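## Task

Place the red earphones in the small chest's lowest drawer and the black earphones in its uppermost drawer, then make sure all drawers are closed and the chest is still standing upright.

## Robot and tools

Robot: two arms, left_arm and right_arm, each with a two-finger gripper. Scene frame: origin at table-top height, midway between the arms, a little behind the table's near edge; +x points out over the table, +z up, +y toward left_arm. Arm names do not match image left/right. Calibrated bases: left_arm at (+0.001, +0.287, +0.009) m, right_arm at (+0.004, -0.322, +0.007) m, both nearly unrotated. A gripper's fingers point along its own +z and open/close along its own y. end_effector_position is the spot between the pads, about 1 cm short of the tips. Reported hand positions and orientations may be a few cm off, worse at long reach.

Row format (used by execute_actions and move): 14 numbers, each in [-1, 1]. First seven for left_arm: dx, dy, dz, rx, ry, rz, opening; next seven for right_arm in the same order. Always send all 14. dx..rz are an offset, not a pose: measured from that arm's Hand target at the start of the action or move, along scene axes, rotation taken about the Hand target position. Scale: 1.0 = 0.6 m for dx/dy/dz, 1.0 = 180 degrees for rx/ry/rz, which form one rotation vector. Opening is absolute: +1 fully open (0.094 m), -1 closed. Six zero pose numbers ask nothing new of that arm, but opening is always a command (0 means half open), so resend the current opening to keep a gripper as it is.

execute_actions(actions, cameras): actions is a list of actions; each action is a table of up to 15 rows, one per 1/30 s step; a short table repeats its last row to step 15. Every row is an offset from the action's start pose, not from the previous row; the next action starts from the new Hand target, so repeating an offset keeps moving. An empty actions list returns full state and all camera images. cameras: list of names, ["all"], or [] for none; an unknown name invalidates the call. Results also list end_effector_position at some steps.

move(target, speed, blend, opening_speed, grip_force, blocking, cameras): target is one 14-number row or a list of up to 15 rows; every row is an offset from the same starting Hand targets. Straight-line paths, shorter rotation, no obstacle avoidance, all arms finish together, capped at 10 s total. speed: m/s, 0.002 to 2.9, default 0.25 (rotation limited to twice that in rad/s); one value or one per target. blend: corner rounding in m for lists; 0 (default) stops at each waypoint. opening_speed: rate of opening change per second on the -1..+1 scale, at least 0.2; use it to close gently. grip_force: newtons per pad, 10 to 50, one value or one per arm; persists until changed; lower forces close slowly. blocking=false returns after about 0.5 s while the move continues. An opening change in a later row takes effect on arrival after everything is at rest. The result adds a move: line: done (within 10 mm and 2 degrees), off_target, moving, held, or fault, plus limits=paced (pose clipped) or limits=held (steps withheld). Done or off_target says nothing about contact. Faster moves lag, stray and hit harder; aiming farther past a contact pushes harder.

wait(seconds 0 to 3600, cameras): lets time pass with no new commands; returns early if a running move ends. stop(cameras): brakes the running move. zoom_image(camera, region): region [x0, y0, x1, y1] in pixels of that camera's latest image, at most 504 wide and 504 high. finished_scene(scene): scene is 1 or 2; irreversible, call only when the goal holds without the robot.

Cameras (all 672x504): cam_head_left, cam_head_right, cam_high, cam_low, cam_left_wrist, cam_right_wrist. Two are on a beam behind the arms.

Result lines: end_effector_position and end_effector_quat_wxyz (scene frame); Hand target (last commanded pose after clipping, base for the next offsets); Tool commands; grip_measured (finger opening on the command scale, reads up to about 2.5 mm wide when empty and narrower than a squeezed part); grip_effort_nm (motor effort average, negative closing, not a pad force, keeps an offset at rest); Joint positions (last entry = opening in metres); joint torques (joints 1 to 3 wrap at ±28 N m); Joint velocities, omitted or 'within noise' when still; motor temperatures; MOTOR HOT at 75 °C; OVER-TEMPERATURE FAULT at 90 °C folds that arm for the rest of the scene; at 100 °C it collapses.

Control notes: orientation commands are clipped to 40 degrees from the measured orientation each step. Grippers often rest short of or below the target, or tilted, especially at long reach; check after each move and send the remaining offset. An execute_actions call with zero pose numbers re-requests the Hand target. Small moves may not happen or may go sideways. To stop pushing on something, command back past the gripper. To release, command an opening well above grip_measured. Joint ranges (rad): waist -2.618 to 3.054, shoulder 0 to 3.142, elbow 0 to 3.142 (straight 2.901), wrist pitch ±1.571, wrist yaw ±1.571, wrist roll ±2.094.

Avoid: anything leaving the table or being set down off it; drops, releasing moving parts, slams, hard hits on fixed or heavy things (bar, spacers, plate, rail under and behind the bases give no warning); contact between the two arms or closing one gripper on the other's fingers; strain on wrist camera cables; paths passing close to an arm's own base (elbow can whip round); holding loads or stretched poses long enough to overheat. Loose objects may occasionally get nudged. Time spent thinking runs the scene on, so act efficiently and move smoothly.

Each tool is called after "Call:" by a JSON object that holds its "name" and its "arguments".

## Session

Call:
{"name": "execute_actions", "arguments": {"actions": []}}

Scene clock: 0.00 s.
left_arm: end_effector_position=(+0.3222, +0.2281, +0.2461) grip_measured=+1.000 grip_effort_nm=n/a end_effector_quat_wxyz=(+0.497, +0.147, +0.848, -0.109) | right_arm: end_effector_position=(+0.3770, -0.2573, +0.3590) grip_measured=+1.000 grip_effort_nm=n/a end_effector_quat_wxyz=(+0.628, -0.029, +0.707, +0.323)
Joint positions: left_arm=[-0.021 0.975 0.835 -0.412 0.336 0.147 0.094] | right_arm=[-0.082 1.08 0.863 0.22 -0.616 0.437 0.094]
Joint velocities: within noise
Joint torques (N m): no reading
Motor temperatures (°C): left_arm=[28 32 29 36 24 26 25] | right_arm=[25 33 36 39 25 24 23]
Heat: left arm: 36 °C; right arm: 39 °C.
Hand target: left_arm +0.3222, +0.2284, +0.2474; +0.497, +0.147, +0.848, -0.108 | right_arm +0.3758, -0.2566, +0.3654; +0.633, -0.034, +0.702, +0.324
Tool commands: left_gripper/opening=+1.0 right_gripper/opening=+1.0

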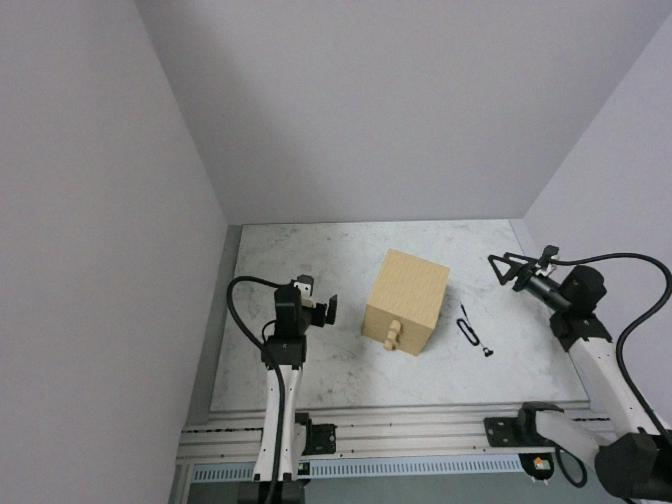

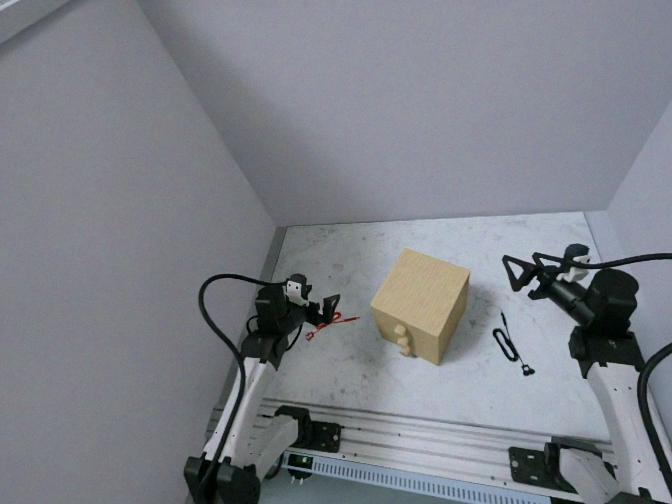

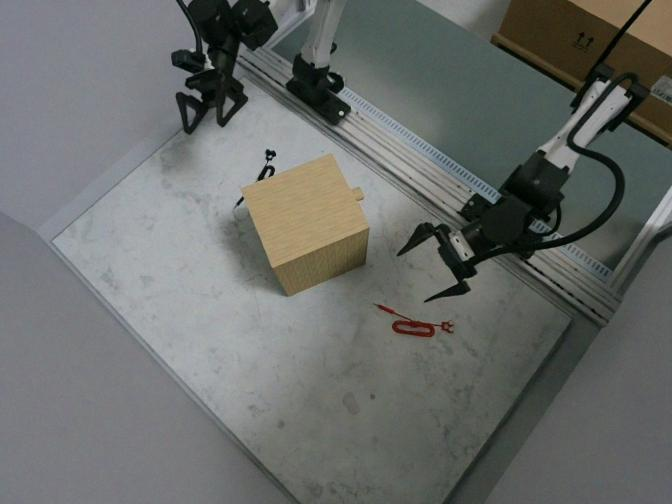

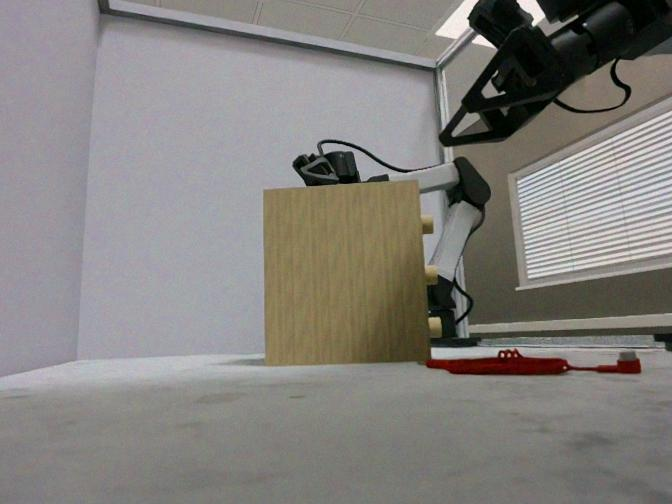

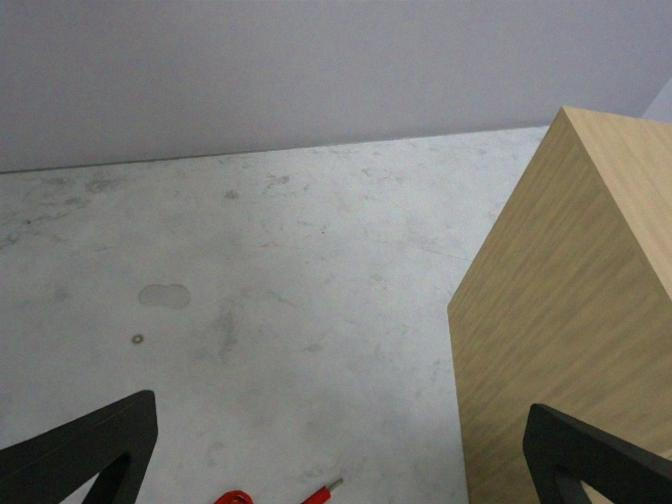

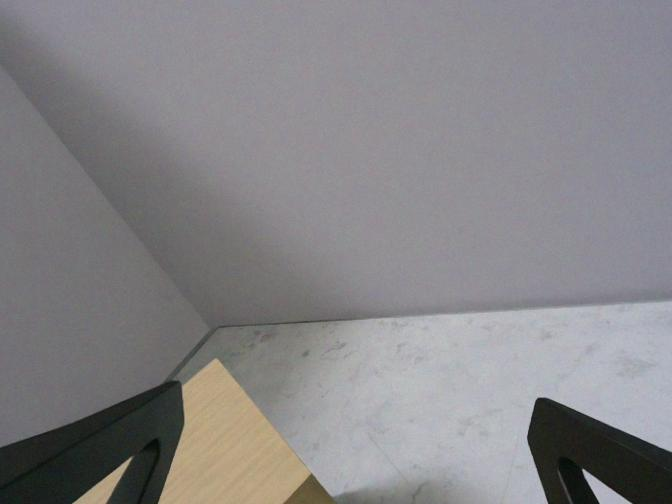

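Call:
{"name": "move", "arguments": {"target": [0.047,0.036,0.088,0.0725,0.3335,0.0986,1, -0.043,-0.022,-0.076,-0.2296,0.4486,-0.024,1], "speed": 0.5, "cameras": ["all"]}}

Scene clock: 57.53 s.
left_arm: end_effector_position=(+0.3464, +0.2505, +0.3005) grip_measured=+1.000 grip_effort_nm=-0.01 end_effector_quat_wxyz=(+0.189, +0.003, +0.982, -0.025) | right_arm: end_effector_position=(+0.3634, -0.2689, +0.3283) grip_measured=+1.000 grip_effort_nm=0.04 end_effector_quat_wxyz=(+0.260, -0.005, +0.965, +0.040)
Joint positions: left_arm=[-0.111 1.705 2.064 -1.564 0.018 -0.09 0.094] | right_arm=[0.157 1.646 2.086 -1.477 -0.013 0.132 0.094]
Joint torques (N m): left_arm=[-0.61 -4.92 9.32 1.33 -0.21 -0.03] | right_arm=[0.61 -5.9 6.39 0.72 0.11 0.11]
Motor temperatures (°C): left_arm=[27 31 36 46 24 25 25] | right_arm=[25 34 43 44 25 23 23]
Heat: left arm: 46 °C; right arm: 44 °C.
Hand target: left_arm +0.3504, +0.2499, +0.3000; -0.001, +0.000, +1.000, +0.000 | right_arm +0.3500, -0.2699, +0.3198; +0.000, +0.000, +1.000, +0.000
Off the commanded pose: left_arm 0.004 m, 22 deg | right_arm 0.016 m, 30 deg.
joint sent to its limit (left arm) — joint 4 (wrist pitch), lower limit. The joint targets are off in orientation, not in position.
joint sent to its limit (right arm) — joint 4 (wrist pitch), lower limit. The joint targets are off in orientation, not in position.
move: off_target (left_arm, right_arm)

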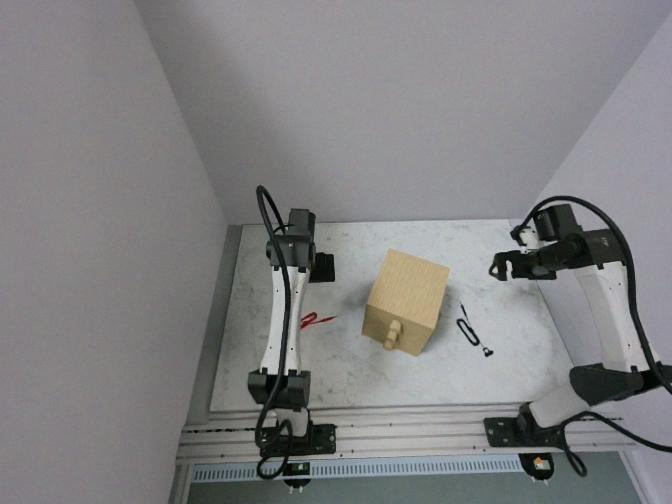

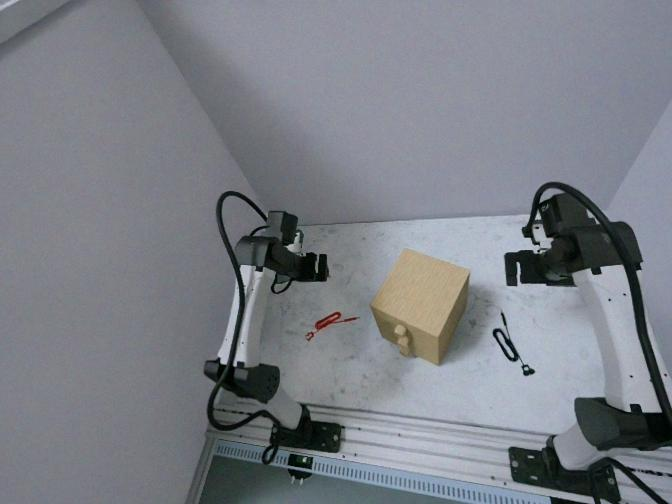

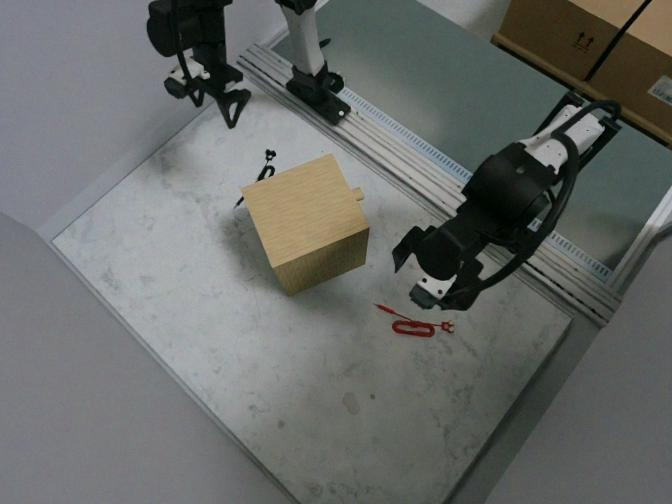

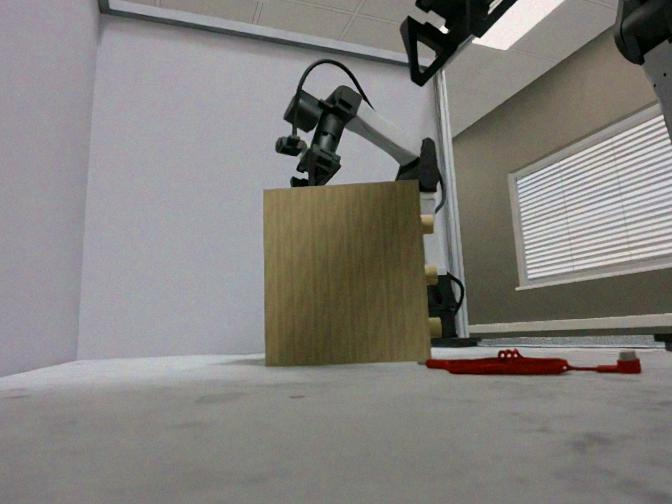

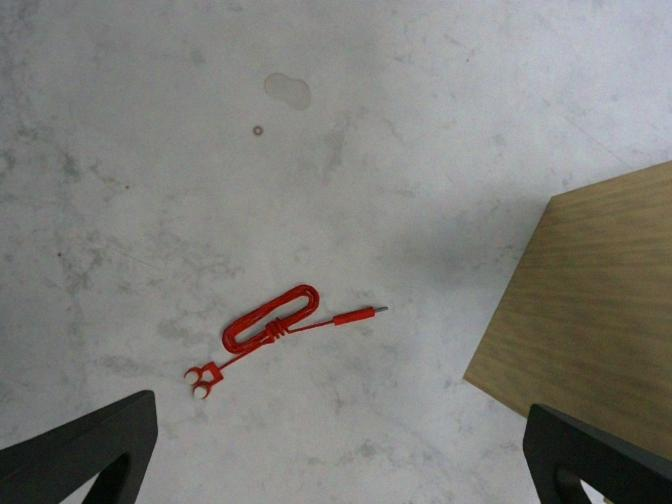

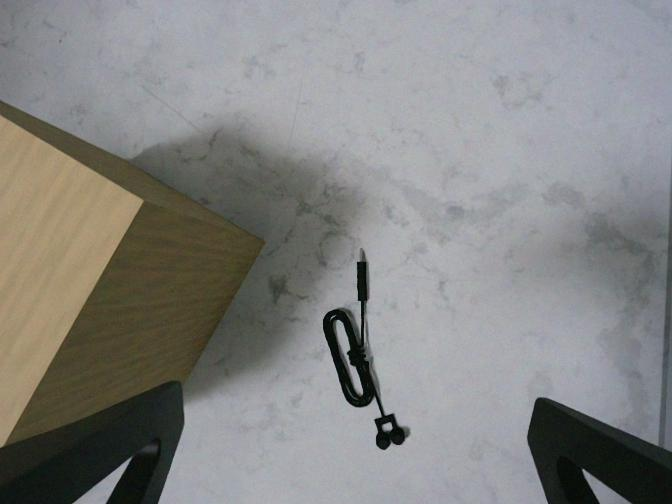

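Call:
{"name": "move", "arguments": {"target": [0.05,0.033,-0.25,0,0,0,1, 0.05,-0.033,-0.283,0,0,0,1], "speed": 0.4, "cameras": ["cam_left_wrist","cam_right_wrist","cam_high"]}}

Scene clock: 119.23 s.
left_arm: end_effector_position=(+0.3732, +0.2650, +0.1588) grip_measured=+1.000 grip_effort_nm=-0.01 end_effector_quat_wxyz=(+0.003, -0.003, +1.000, -0.007) | right_arm: end_effector_position=(+0.3806, -0.2859, +0.1556) grip_measured=+1.000 grip_effort_nm=0.03 end_effector_quat_wxyz=(+0.010, +0.002, +1.000, +0.005)
Joint positions: left_arm=[-0.068 1.996 1.905 -1.491 0.016 -0.057 0.094] | right_arm=[0.108 1.971 1.892 -1.468 -0.011 0.094 0.094]
Joint torques (N m): left_arm=[0.59 -7.3 8.35 0.65 -0.23 0.26] | right_arm=[-0.4 -9.21 5.53 0.36 0.12 -0.1]
Motor temperatures (°C): left_arm=[27 33 41 38 24 25 25] | right_arm=[25 37 42 39 25 23 23]
Heat: left arm: 41 °C; right arm: 42 °C.
Hand target: left_arm +0.3804, +0.2698, +0.1501; -0.001, -0.001, +1.000, +0.000 | right_arm +0.3800, -0.2897, +0.1501; +0.000, +0.000, +1.000, +0.000
Off the commanded pose: left_arm 0.012 m, 1 deg | right_arm 0.007 m, 1 deg.
move: off_target (left_arm)
Images, in order (width x height): cam_high 672x504, cam_left_wrist 672x504, cam_right_wrist 672x504.

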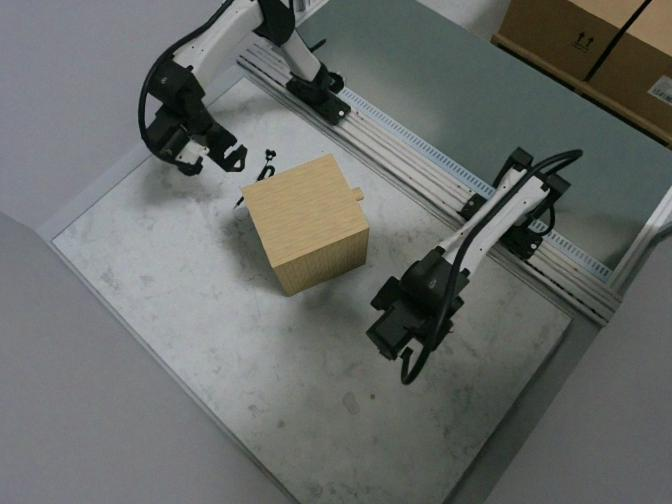

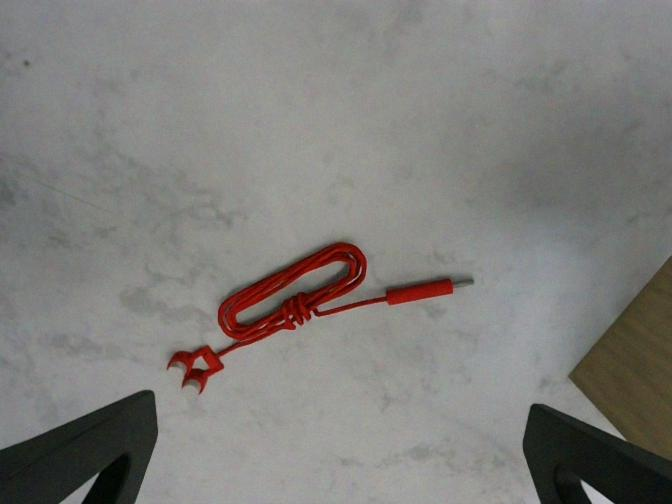

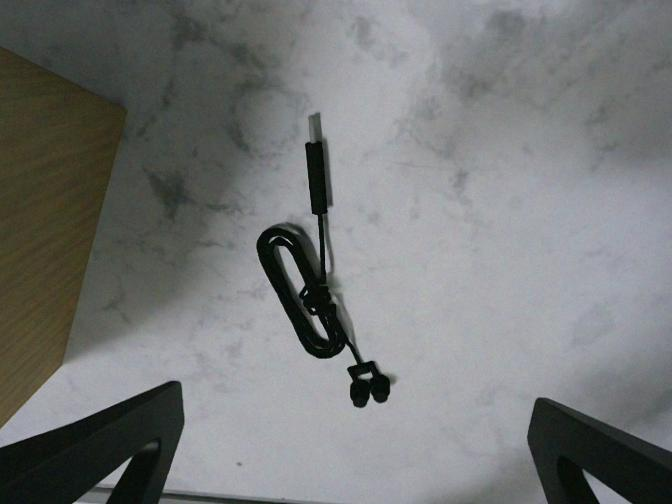

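Call:
{"name": "execute_actions", "arguments": {"actions": []}}

Call:
{"name": "zoom_image", "arguments": {"camera": "cam_head_left", "region": [290, 220, 550, 430]}}

Call:
{"name": "zoom_image", "arguments": {"camera": "cam_low", "region": [240, 160, 660, 400]}}

Call:
{"name": "zoom_image", "arguments": {"camera": "cam_high", "region": [200, 120, 480, 350]}}

Scene clock: 161.90 s.
left_arm: end_effector_position=(+0.3732, +0.2651, +0.1588) grip_measured=+1.000 grip_effort_nm=-0.01 end_effector_quat_wxyz=(+0.003, -0.003, +1.000, -0.007) | right_arm: end_effector_position=(+0.3806, -0.2859, +0.1556) grip_measured=+1.000 grip_effort_nm=0.04 end_effector_quat_wxyz=(+0.010, +0.001, +1.000, +0.005)
Joint positions: left_arm=[-0.068 1.996 1.905 -1.491 0.016 -0.056 0.094] | right_arm=[0.108 1.971 1.892 -1.468 -0.011 0.093 0.094]
Joint velocities: within noise
Joint torques (N m): left_arm=[0.59 -7.28 8.35 0.64 -0.21 0.25] | right_arm=[-0.42 -9.28 5.56 0.35 0.11 -0.12]
Motor temperatures (°C): left_arm=[27 35 38 35 24 24 25] | right_arm=[25 45 42 37 25 23 23]
Heat: left arm: 38 °C; right arm: 45 °C.
Hand target: left_arm +0.3804, +0.2698, +0.1501; -0.001, +0.000, +1.000, +0.000 | right_arm +0.3800, -0.2896, +0.1501; +0.000, +0.000, +1.000, +0.000
Tool commands: left_gripper/opening=+1.0 right_gripper/opening=+1.0
Off the commanded pose: left_arm 0.012 m, 1 deg | right_arm 0.007 m, 1 deg.

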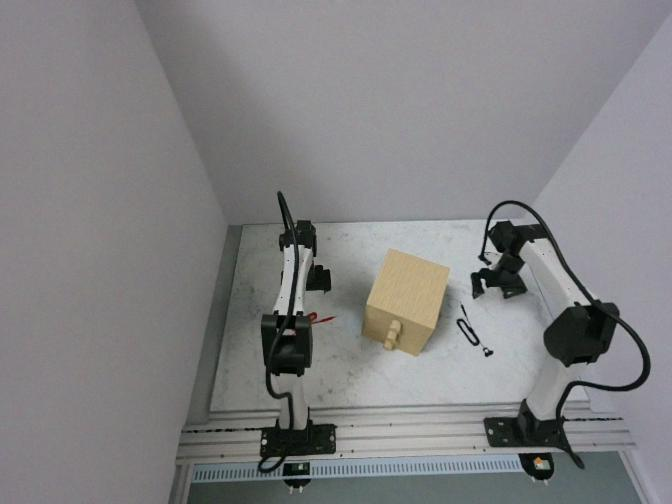

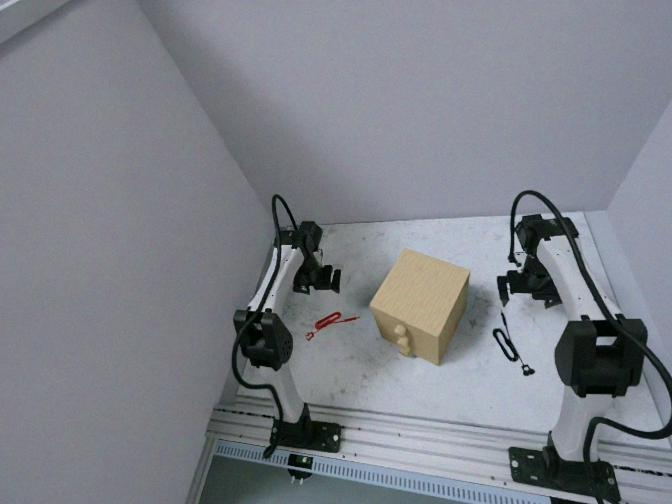

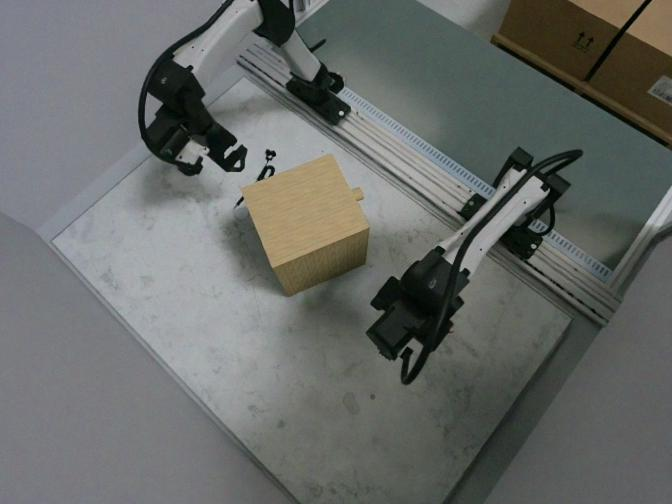

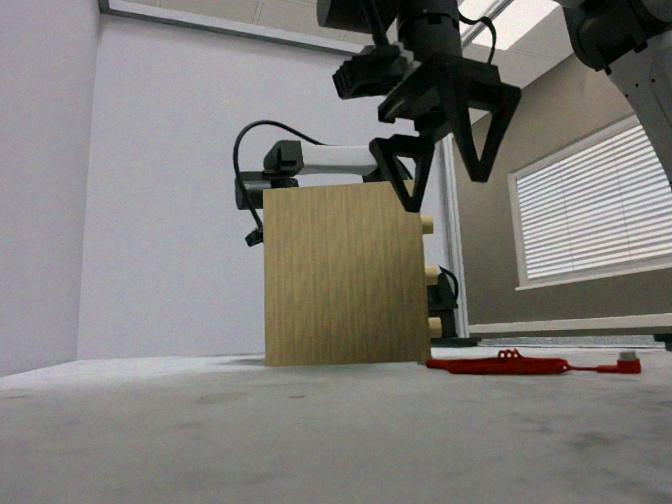

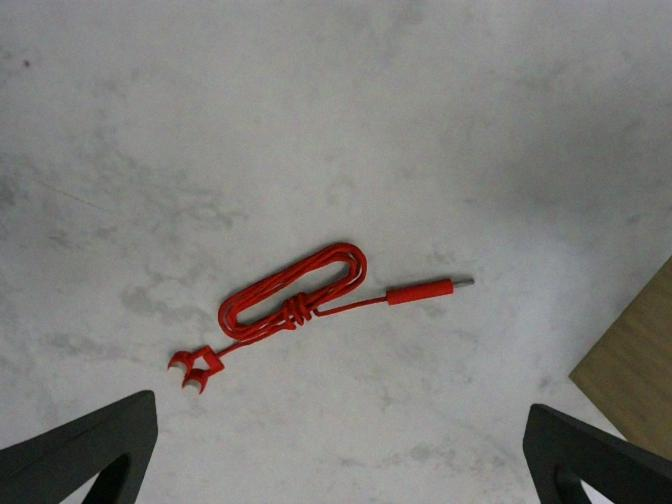

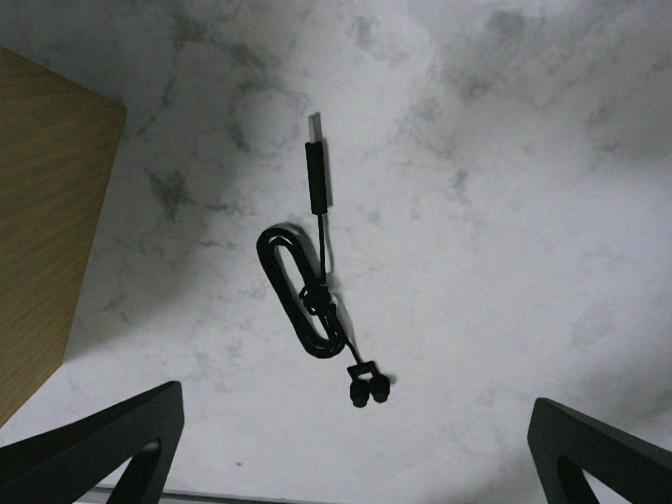

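Scaled by 1.938 from the camera's image (finer frame: 960x720).

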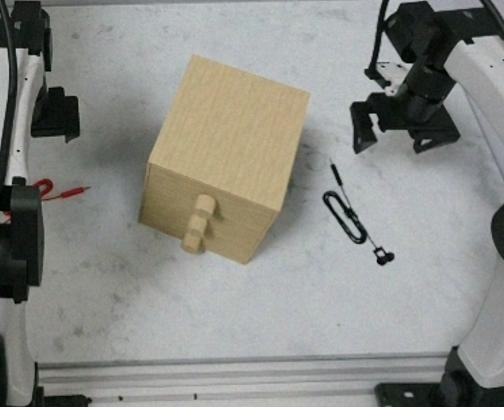

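Scaled by 1.200 from the camera's image (finer frame: 960x720).

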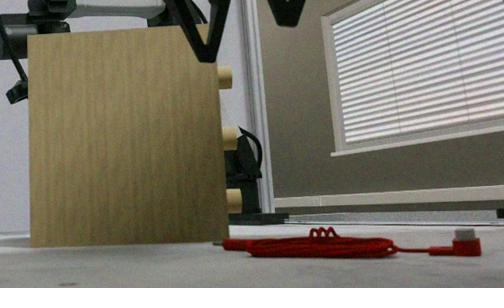

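Scaled by 1.800 from the camera's image (finer frame: 960x720).

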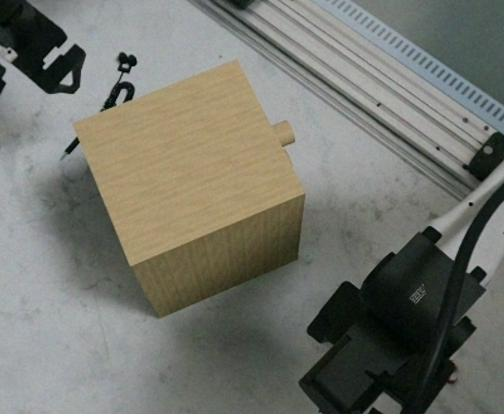

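Call:
{"name": "move", "arguments": {"target": [[-0.3,-0.033,0.217,-0.0284,-0.1229,-0.0685,1, -0.0375,0.015,-0.08,0,0,0.078,1],[-0.4,-0.317,0.183,-0.0568,-0.2458,-0.137,1, -0.075,0.03,-0.167,0,0,0.156,1]], "speed": 0.35, "blend": [0.05,0], "cameras": ["cam_left_wrist","cam_right_wrist","cam_high","cam_head_left"]}}

Scene clock: 253.80 s.
left_arm: end_effector_position=(+0.1394, +0.0779, +0.2660) grip_measured=+1.000 grip_effort_nm=-0.01 end_effector_quat_wxyz=(+0.373, +0.210, +0.898, -0.100) | right_arm: end_effector_position=(+0.3386, -0.2721, +0.0448) grip_measured=+1.000 grip_effort_nm=0.04 end_effector_quat_wxyz=(-0.005, -0.235, +0.972, +0.002)
Joint positions: left_arm=[-1.353 1.022 1.199 -1.161 -0.545 -0.71 0.094] | right_arm=[0.163 1.879 1.322 -1.02 -0.006 -0.328 0.094]
Joint torques (N m): left_arm=[-0.61 -0.64 6.86 1.73 -0.6 -0.08] | right_arm=[0.46 -11.49 4.1 0.31 0.05 -0.14]
Heat: left arm: 38 °C; right arm: 49 °C.
Hand target: left_arm +0.1403, +0.0795, +0.2598; +0.373, +0.208, +0.900, -0.087 | right_arm +0.3349, -0.2716, +0.0498; +0.000, -0.243, +0.970, +0.000
Off the commanded pose: left_arm 0.006 m, 2 deg | right_arm 0.006 m, 1 deg.
move: done
Images, in order (width x height): cam_head_left 672x504, cam_high 672x504, cam_left_wrist 672x504, cam_right_wrist 672x504.

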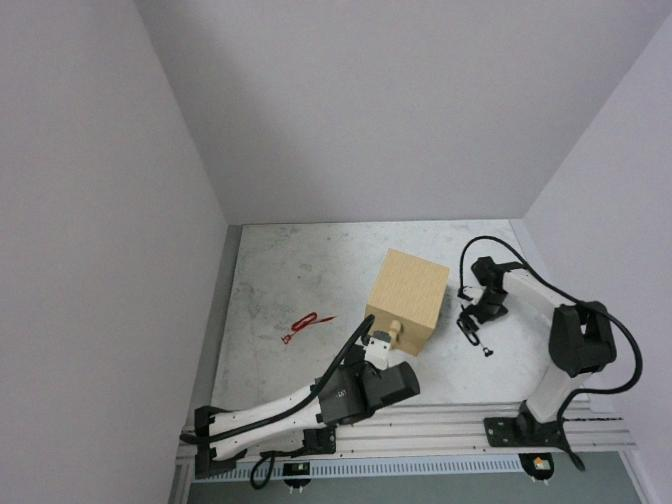

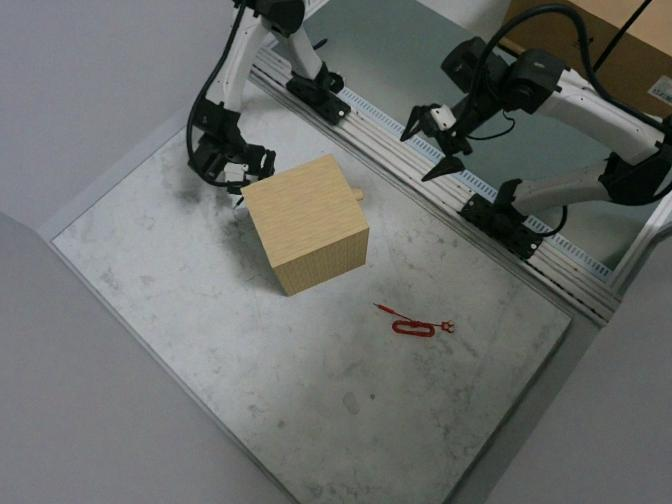

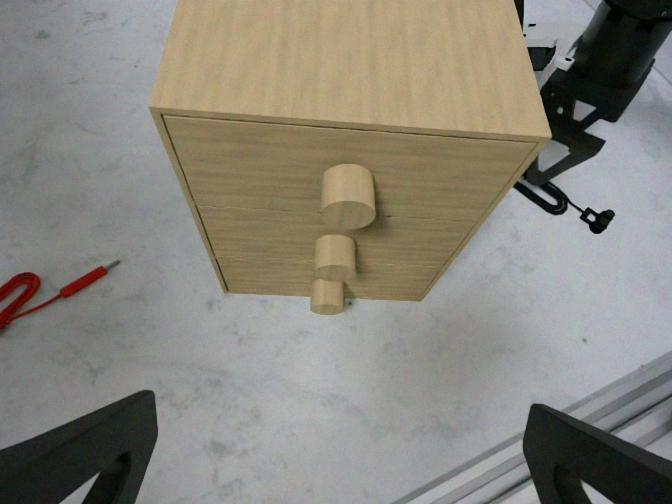

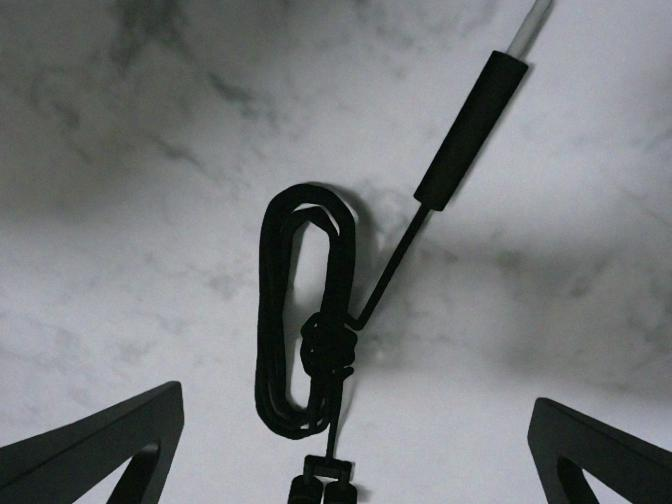

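Call:
{"name": "move", "arguments": {"target": [[0.131,-0.076,-0.092,0,0,0,1, -0.013,0.008,-0.03,0,0,0,1],[0.131,-0.076,-0.092,0,0,0,1, -0.013,0.008,-0.053,0,0,0,1]], "speed": [0.2,0.06], "blend": [0.01,0], "cameras": ["cam_left_wrist","cam_right_wrist"]}}

Scene clock: 292.50 s.
left_arm: end_effector_position=(+0.2161, +0.0332, +0.2152) grip_measured=+1.000 grip_effort_nm=-0.01 end_effector_quat_wxyz=(+0.378, +0.203, +0.898, -0.097) | right_arm: end_effector_position=(+0.3323, -0.2676, +0.0195) grip_measured=+1.000 grip_effort_nm=0.03 end_effector_quat_wxyz=(+0.005, -0.243, +0.970, +0.001)
Joint positions: left_arm=[-1.079 1.206 1.055 -0.721 -0.397 -0.473 0.094] | right_arm=[0.18 1.877 1.212 -0.893 -0.006 -0.328 0.094]
Joint torques (N m): left_arm=[0.69 -2.45 6.99 2.26 -0.31 0.26] | right_arm=[0.61 -9.63 3.93 0.36 0.04 0.05]
Motor temperatures (°C): left_arm=[27 33 37 35 24 24 25] | right_arm=[24 50 38 33 25 22 23]
Heat: left arm: 37 °C; right arm: 50 °C.
Hand target: left_arm +0.2190, +0.0340, +0.2046; +0.373, +0.208, +0.900, -0.087 | right_arm +0.3271, -0.2669, +0.0180; +0.000, -0.243, +0.970, +0.000
Off the commanded pose: left_arm 0.011 m, 1 deg | right_arm 0.005 m, 1 deg.
move: off_target (left_arm); blend cut to 0.0069 m at target 1

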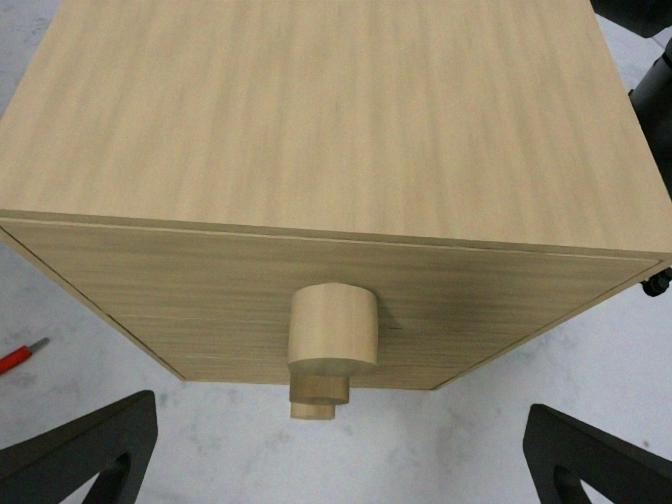

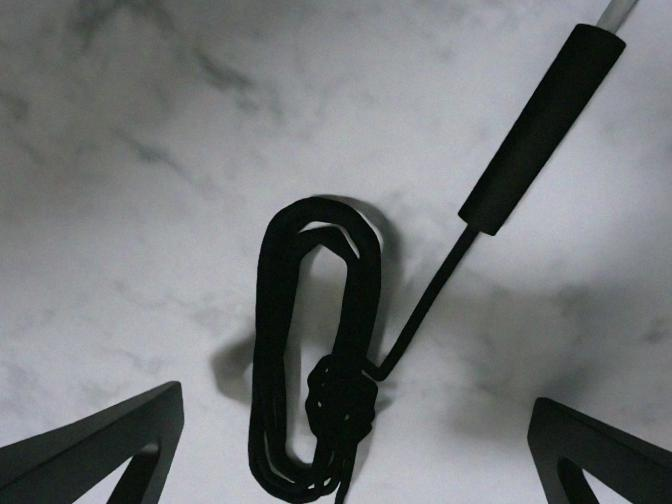

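Call:
{"name": "move", "arguments": {"target": [[0.025,-0.012,-0.035,0,0,0,1, -0.01,0.018,-0.015,0,0,0,1],[0.053,-0.028,-0.07,0,0,0,1, -0.01,0.018,-0.034,0,0,0,1]], "speed": [0.1,0.04], "blend": [0.005,0], "cameras": ["cam_left_wrist","cam_right_wrist"]}}

Scene clock: 323.20 s.
left_arm: end_effector_position=(+0.2482, +0.0150, +0.1744) grip_measured=+1.000 grip_effort_nm=0.00 end_effector_quat_wxyz=(+0.379, +0.203, +0.898, -0.097) | right_arm: end_effector_position=(+0.3307, -0.2642, +0.0143) grip_measured=+1.000 grip_effort_nm=0.04 end_effector_quat_wxyz=(+0.013, -0.240, +0.970, -0.023)
Joint positions: left_arm=[-1.007 1.33 0.972 -0.491 -0.351 -0.414 0.094] | right_arm=[0.216 1.867 1.174 -0.847 0.042 -0.288 0.094]
Joint torques (N m): left_arm=[0.72 -3.4 7.04 2.33 -0.29 0.27] | right_arm=[0.61 -7.1 2.18 0.78 -0.37 0.01]
Motor temperatures (°C): left_arm=[27 32 39 40 24 24 25] | right_arm=[24 52 38 33 25 22 23]
Heat: left arm: 40 °C; right arm: 52 °C.
Hand target: left_arm +0.2508, +0.0172, +0.1626; +0.373, +0.208, +0.900, -0.086 | right_arm +0.3211, -0.2560, -0.0023; +0.000, -0.243, +0.970, +0.000
Off the commanded pose: left_arm 0.012 m, 2 deg | right_arm 0.021 m, 3 deg.
move: off_target (left_arm, right_arm)

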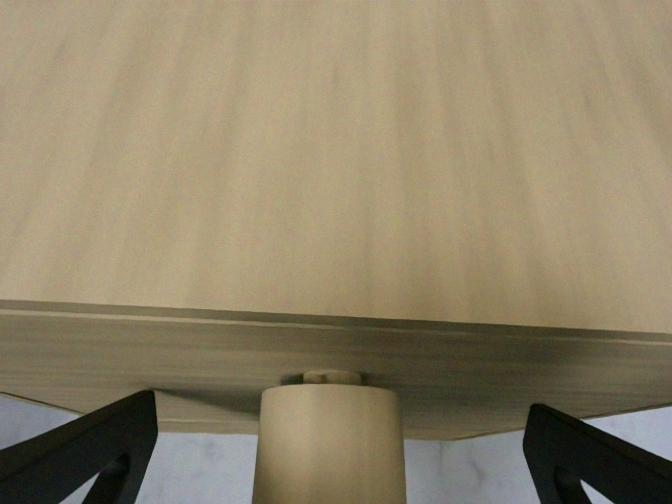

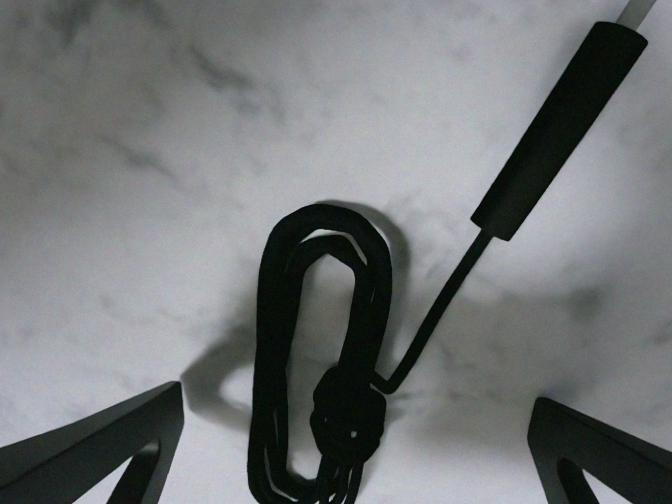

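Call:
{"name": "move", "arguments": {"target": [[0,0,0,0,0,0,1, 0,0,0.026,0,0,0,1],[0,0,0,0,0,0,-0.5, 0,0,0.021,0,0,0,-0.8]], "speed": 0.05, "opening_speed": 1.2, "cameras": ["cam_left_wrist","cam_right_wrist"]}}

Scene clock: 344.97 s.
left_arm: end_effector_position=(+0.2491, +0.0157, +0.1744) grip_measured=-0.436 grip_effort_nm=-1.04 end_effector_quat_wxyz=(+0.379, +0.202, +0.898, -0.097) | right_arm: end_effector_position=(+0.3298, -0.2586, +0.0149) grip_measured=-0.791 grip_effort_nm=-0.39 end_effector_quat_wxyz=(+0.015, -0.240, +0.971, -0.007)
Joint positions: left_arm=[-1.004 1.33 0.972 -0.491 -0.351 -0.413 0.026] | right_arm=[0.216 1.864 1.174 -0.847 0.009 -0.288 0.01]
Joint torques (N m): left_arm=[0.46 -3.41 7.05 2.33 -0.28 0.26] | right_arm=[0.59 -8.53 4.23 0.29 -0.09 0]
Heat: left arm: 40 °C; right arm: 49 °C.
Hand target: left_arm +0.2508, +0.0172, +0.1625; +0.373, +0.208, +0.900, -0.086 | right_arm +0.3211, -0.2560, +0.0102; +0.000, -0.243, +0.970, +0.000
Off the commanded pose: left_arm 0.012 m, 2 deg | right_arm 0.010 m, 2 deg.
move: done; target 2's new opening was sent with right_arm's hand 0.013 m and 3 deg from that target

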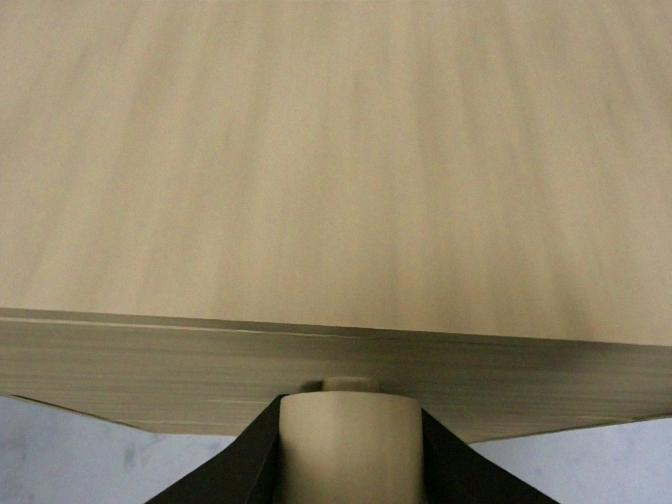

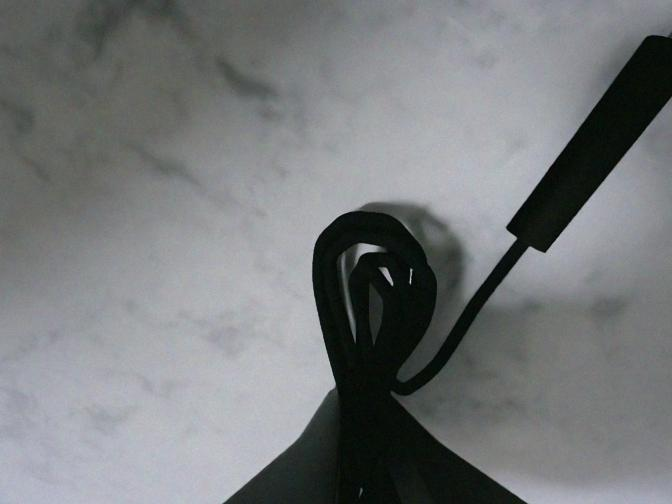

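Call:
{"name": "move", "arguments": {"target": [-0.147,0.08,0,0,0,0,-0.5, 0,0,0.42,0,0,0,-0.95], "speed": [0.15], "cameras": ["cam_left_wrist","cam_right_wrist","cam_high","cam_head_left","cam_head_right"]}}

Scene clock: 361.70 s.
left_arm: end_effector_position=(+0.1665, +0.0556, +0.1718) grip_measured=-0.436 grip_effort_nm=-1.04 end_effector_quat_wxyz=(+0.381, +0.208, +0.895, -0.101) | right_arm: end_effector_position=(+0.3371, -0.2563, +0.2552) grip_measured=-0.840 grip_effort_nm=-1.00 end_effector_quat_wxyz=(+0.145, -0.238, +0.960, -0.012)
Joint positions: left_arm=[-1.256 1.034 0.799 -0.691 -0.502 -0.614 0.026] | right_arm=[0.216 1.643 1.852 -1.484 0.008 -0.288 0.007]
Joint torques (N m): left_arm=[-0.61 -3.37 6.67 1.6 -0.48 -0.11] | right_arm=[0.5 -8.35 7.6 0.28 -0.06 -0.02]
Heat: left arm: 40 °C; right arm: 49 °C.
Hand target: left_arm +0.1626, +0.0652, +0.1626; +0.373, +0.208, +0.900, -0.087 | right_arm +0.3211, -0.2560, +0.2623; +0.000, -0.243, +0.970, +0.000
Off the commanded pose: left_arm 0.014 m, 2 deg | right_arm 0.017 m, 17 deg.
joint sent to its limit (right arm) — joint 4 (wrist pitch), lower limit. The joint targets are off in orientation, not in position.
move: off_target (left_arm, right_arm)
Images, in order (width x height): cam_head_left 672x504, cam_head_right 672x504, cam_high 672x504, cam_left_wrist 672x504, cam_right_wrist 672x504.

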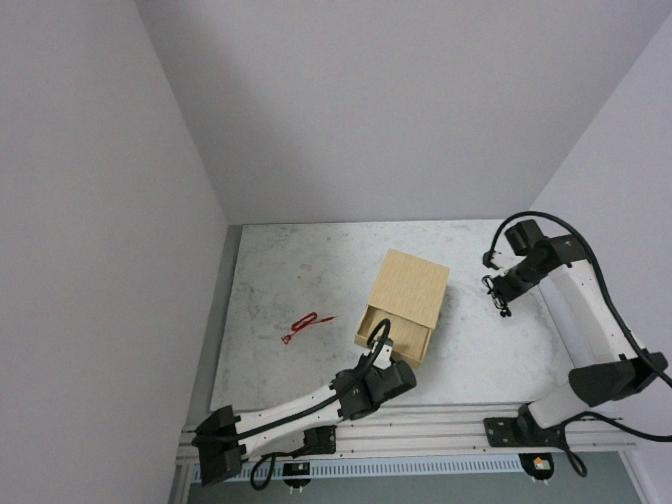

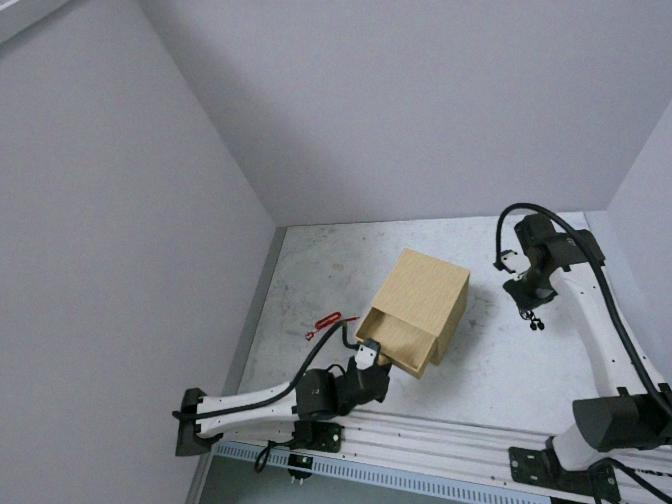

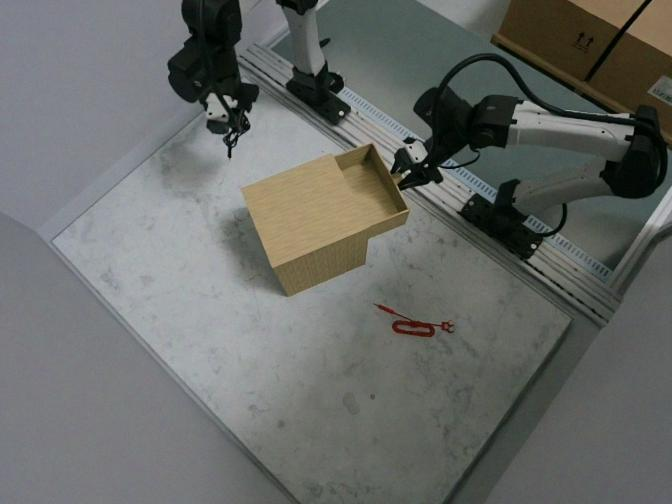

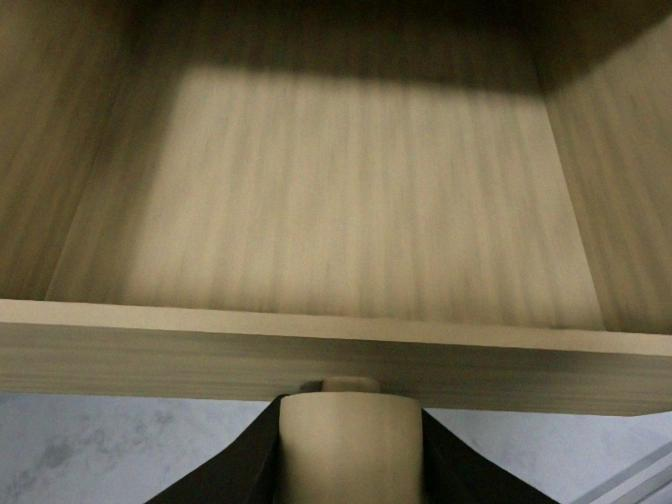

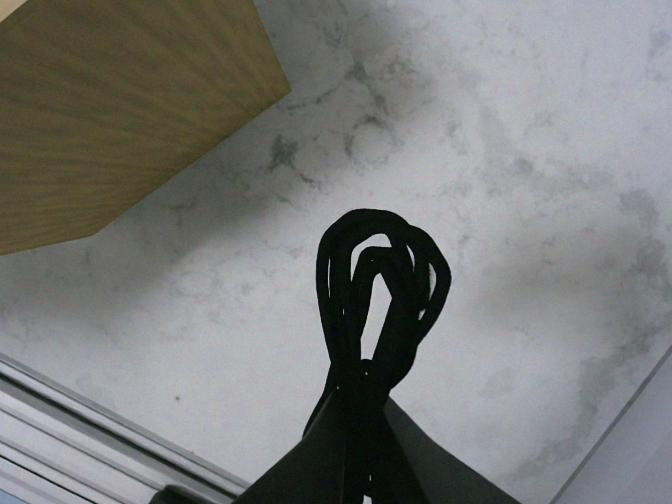

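Call:
{"name": "move", "arguments": {"target": [[0,0,0,0,0,0,1, 0,0,0,0,0,0,-0.95],[-0.073,0.039,0.082,0,0,0,1, -0.1,0.06,0.06,0,0,0.03,-0.95],[0.095,0.292,0.146,0.085,0.093,-0.087,1, -0.168,0.2,0.075,0,0,0.09,-0.95],[0.262,0.375,-0.071,0.171,0.187,-0.174,1, -0.118,0.393,0.08,0,0,0.183,-0.95]], "speed": [0.2,0.2,0.35,0.35], "blend": [0,0.03,0.05,0], "cameras": ["cam_left_wrist","cam_right_wrist","cam_high","cam_head_right"]}}

Scene clock: 378.50 s.
left_arm: end_effector_position=(+0.3137, +0.2866, +0.1202) grip_measured=+0.998 grip_effort_nm=0.11 end_effector_quat_wxyz=(+0.003, +0.489, +0.872, -0.003) | right_arm: end_effector_position=(+0.2614, -0.0135, +0.3155) grip_measured=-0.840 grip_effort_nm=-0.99 end_effector_quat_wxyz=(+0.238, -0.483, +0.839, +0.084)
Joint positions: left_arm=[-0.013 1.751 1.435 -1.271 0.01 1.027 0.094] | right_arm=[0.897 1.799 2.222 -1.479 0.008 -0.167 0.007]
Joint torques (N m): left_arm=[0.55 -5.65 9.98 0.35 -0.1 0.28] | right_arm=[0.65 -7.51 7.36 0.69 -0.03 -0.11]
Motor temperatures (°C): left_arm=[27 32 38 38 24 24 26] | right_arm=[24 47 40 32 25 22 24]
Heat: left arm: 38 °C; right arm: 47 °C.
Hand target: left_arm +0.3198, +0.2902, +0.1199; -0.001, +0.492, +0.870, -0.001 | right_arm +0.2503, -0.0202, +0.3102; +0.000, -0.508, +0.861, +0.000
Off the commanded pose: left_arm 0.007 m, 1 deg | right_arm 0.014 m, 29 deg.
joint sent to its limit (right arm) — joint 4 (wrist pitch), lower limit. The joint targets are off in orientation, not in position.
move: off_target (right_arm)
Images, in order (width x height): cam_head_right 672x504, cam_high 672x504, cam_left_wrist 672x504, cam_right_wrist 672x504.

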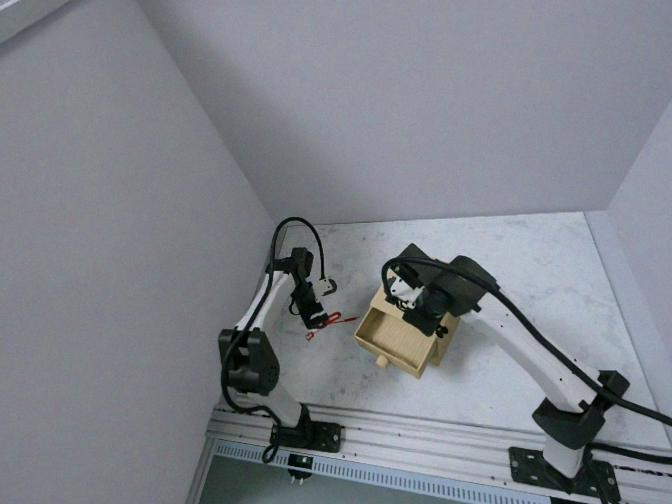

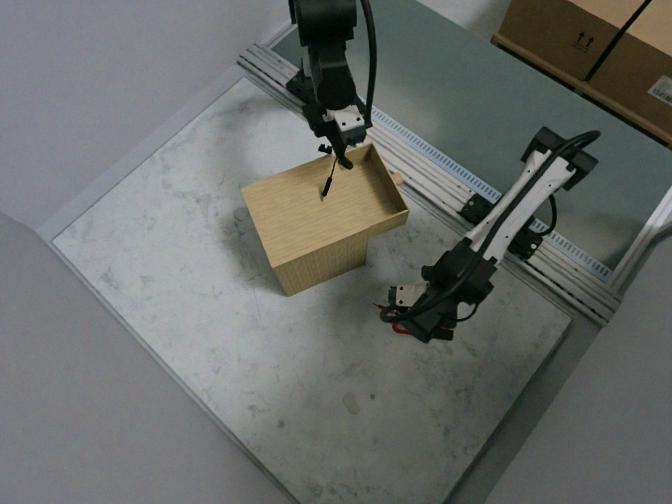

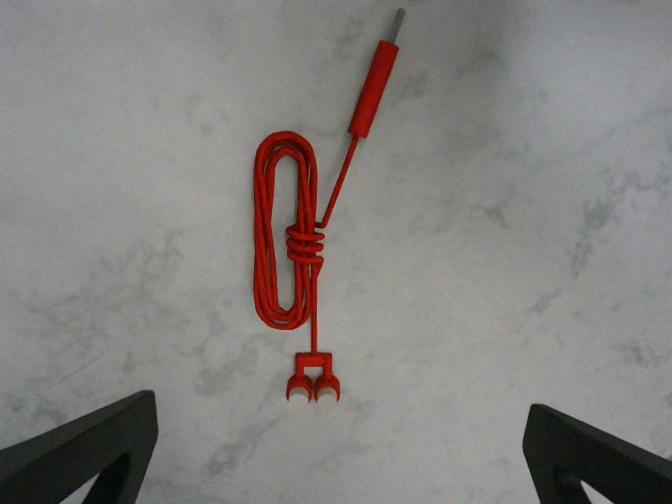

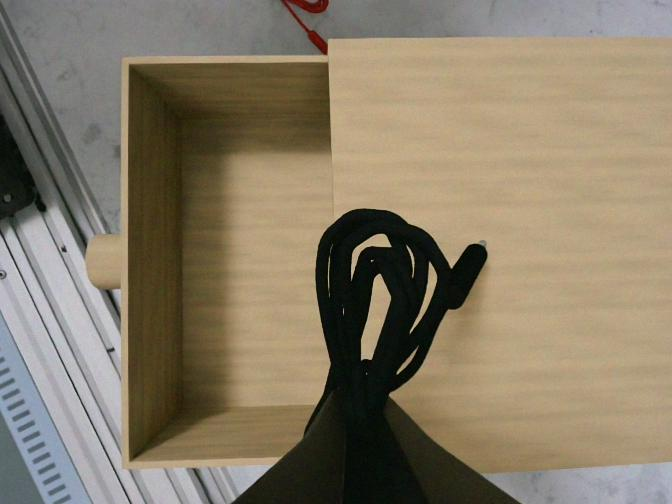

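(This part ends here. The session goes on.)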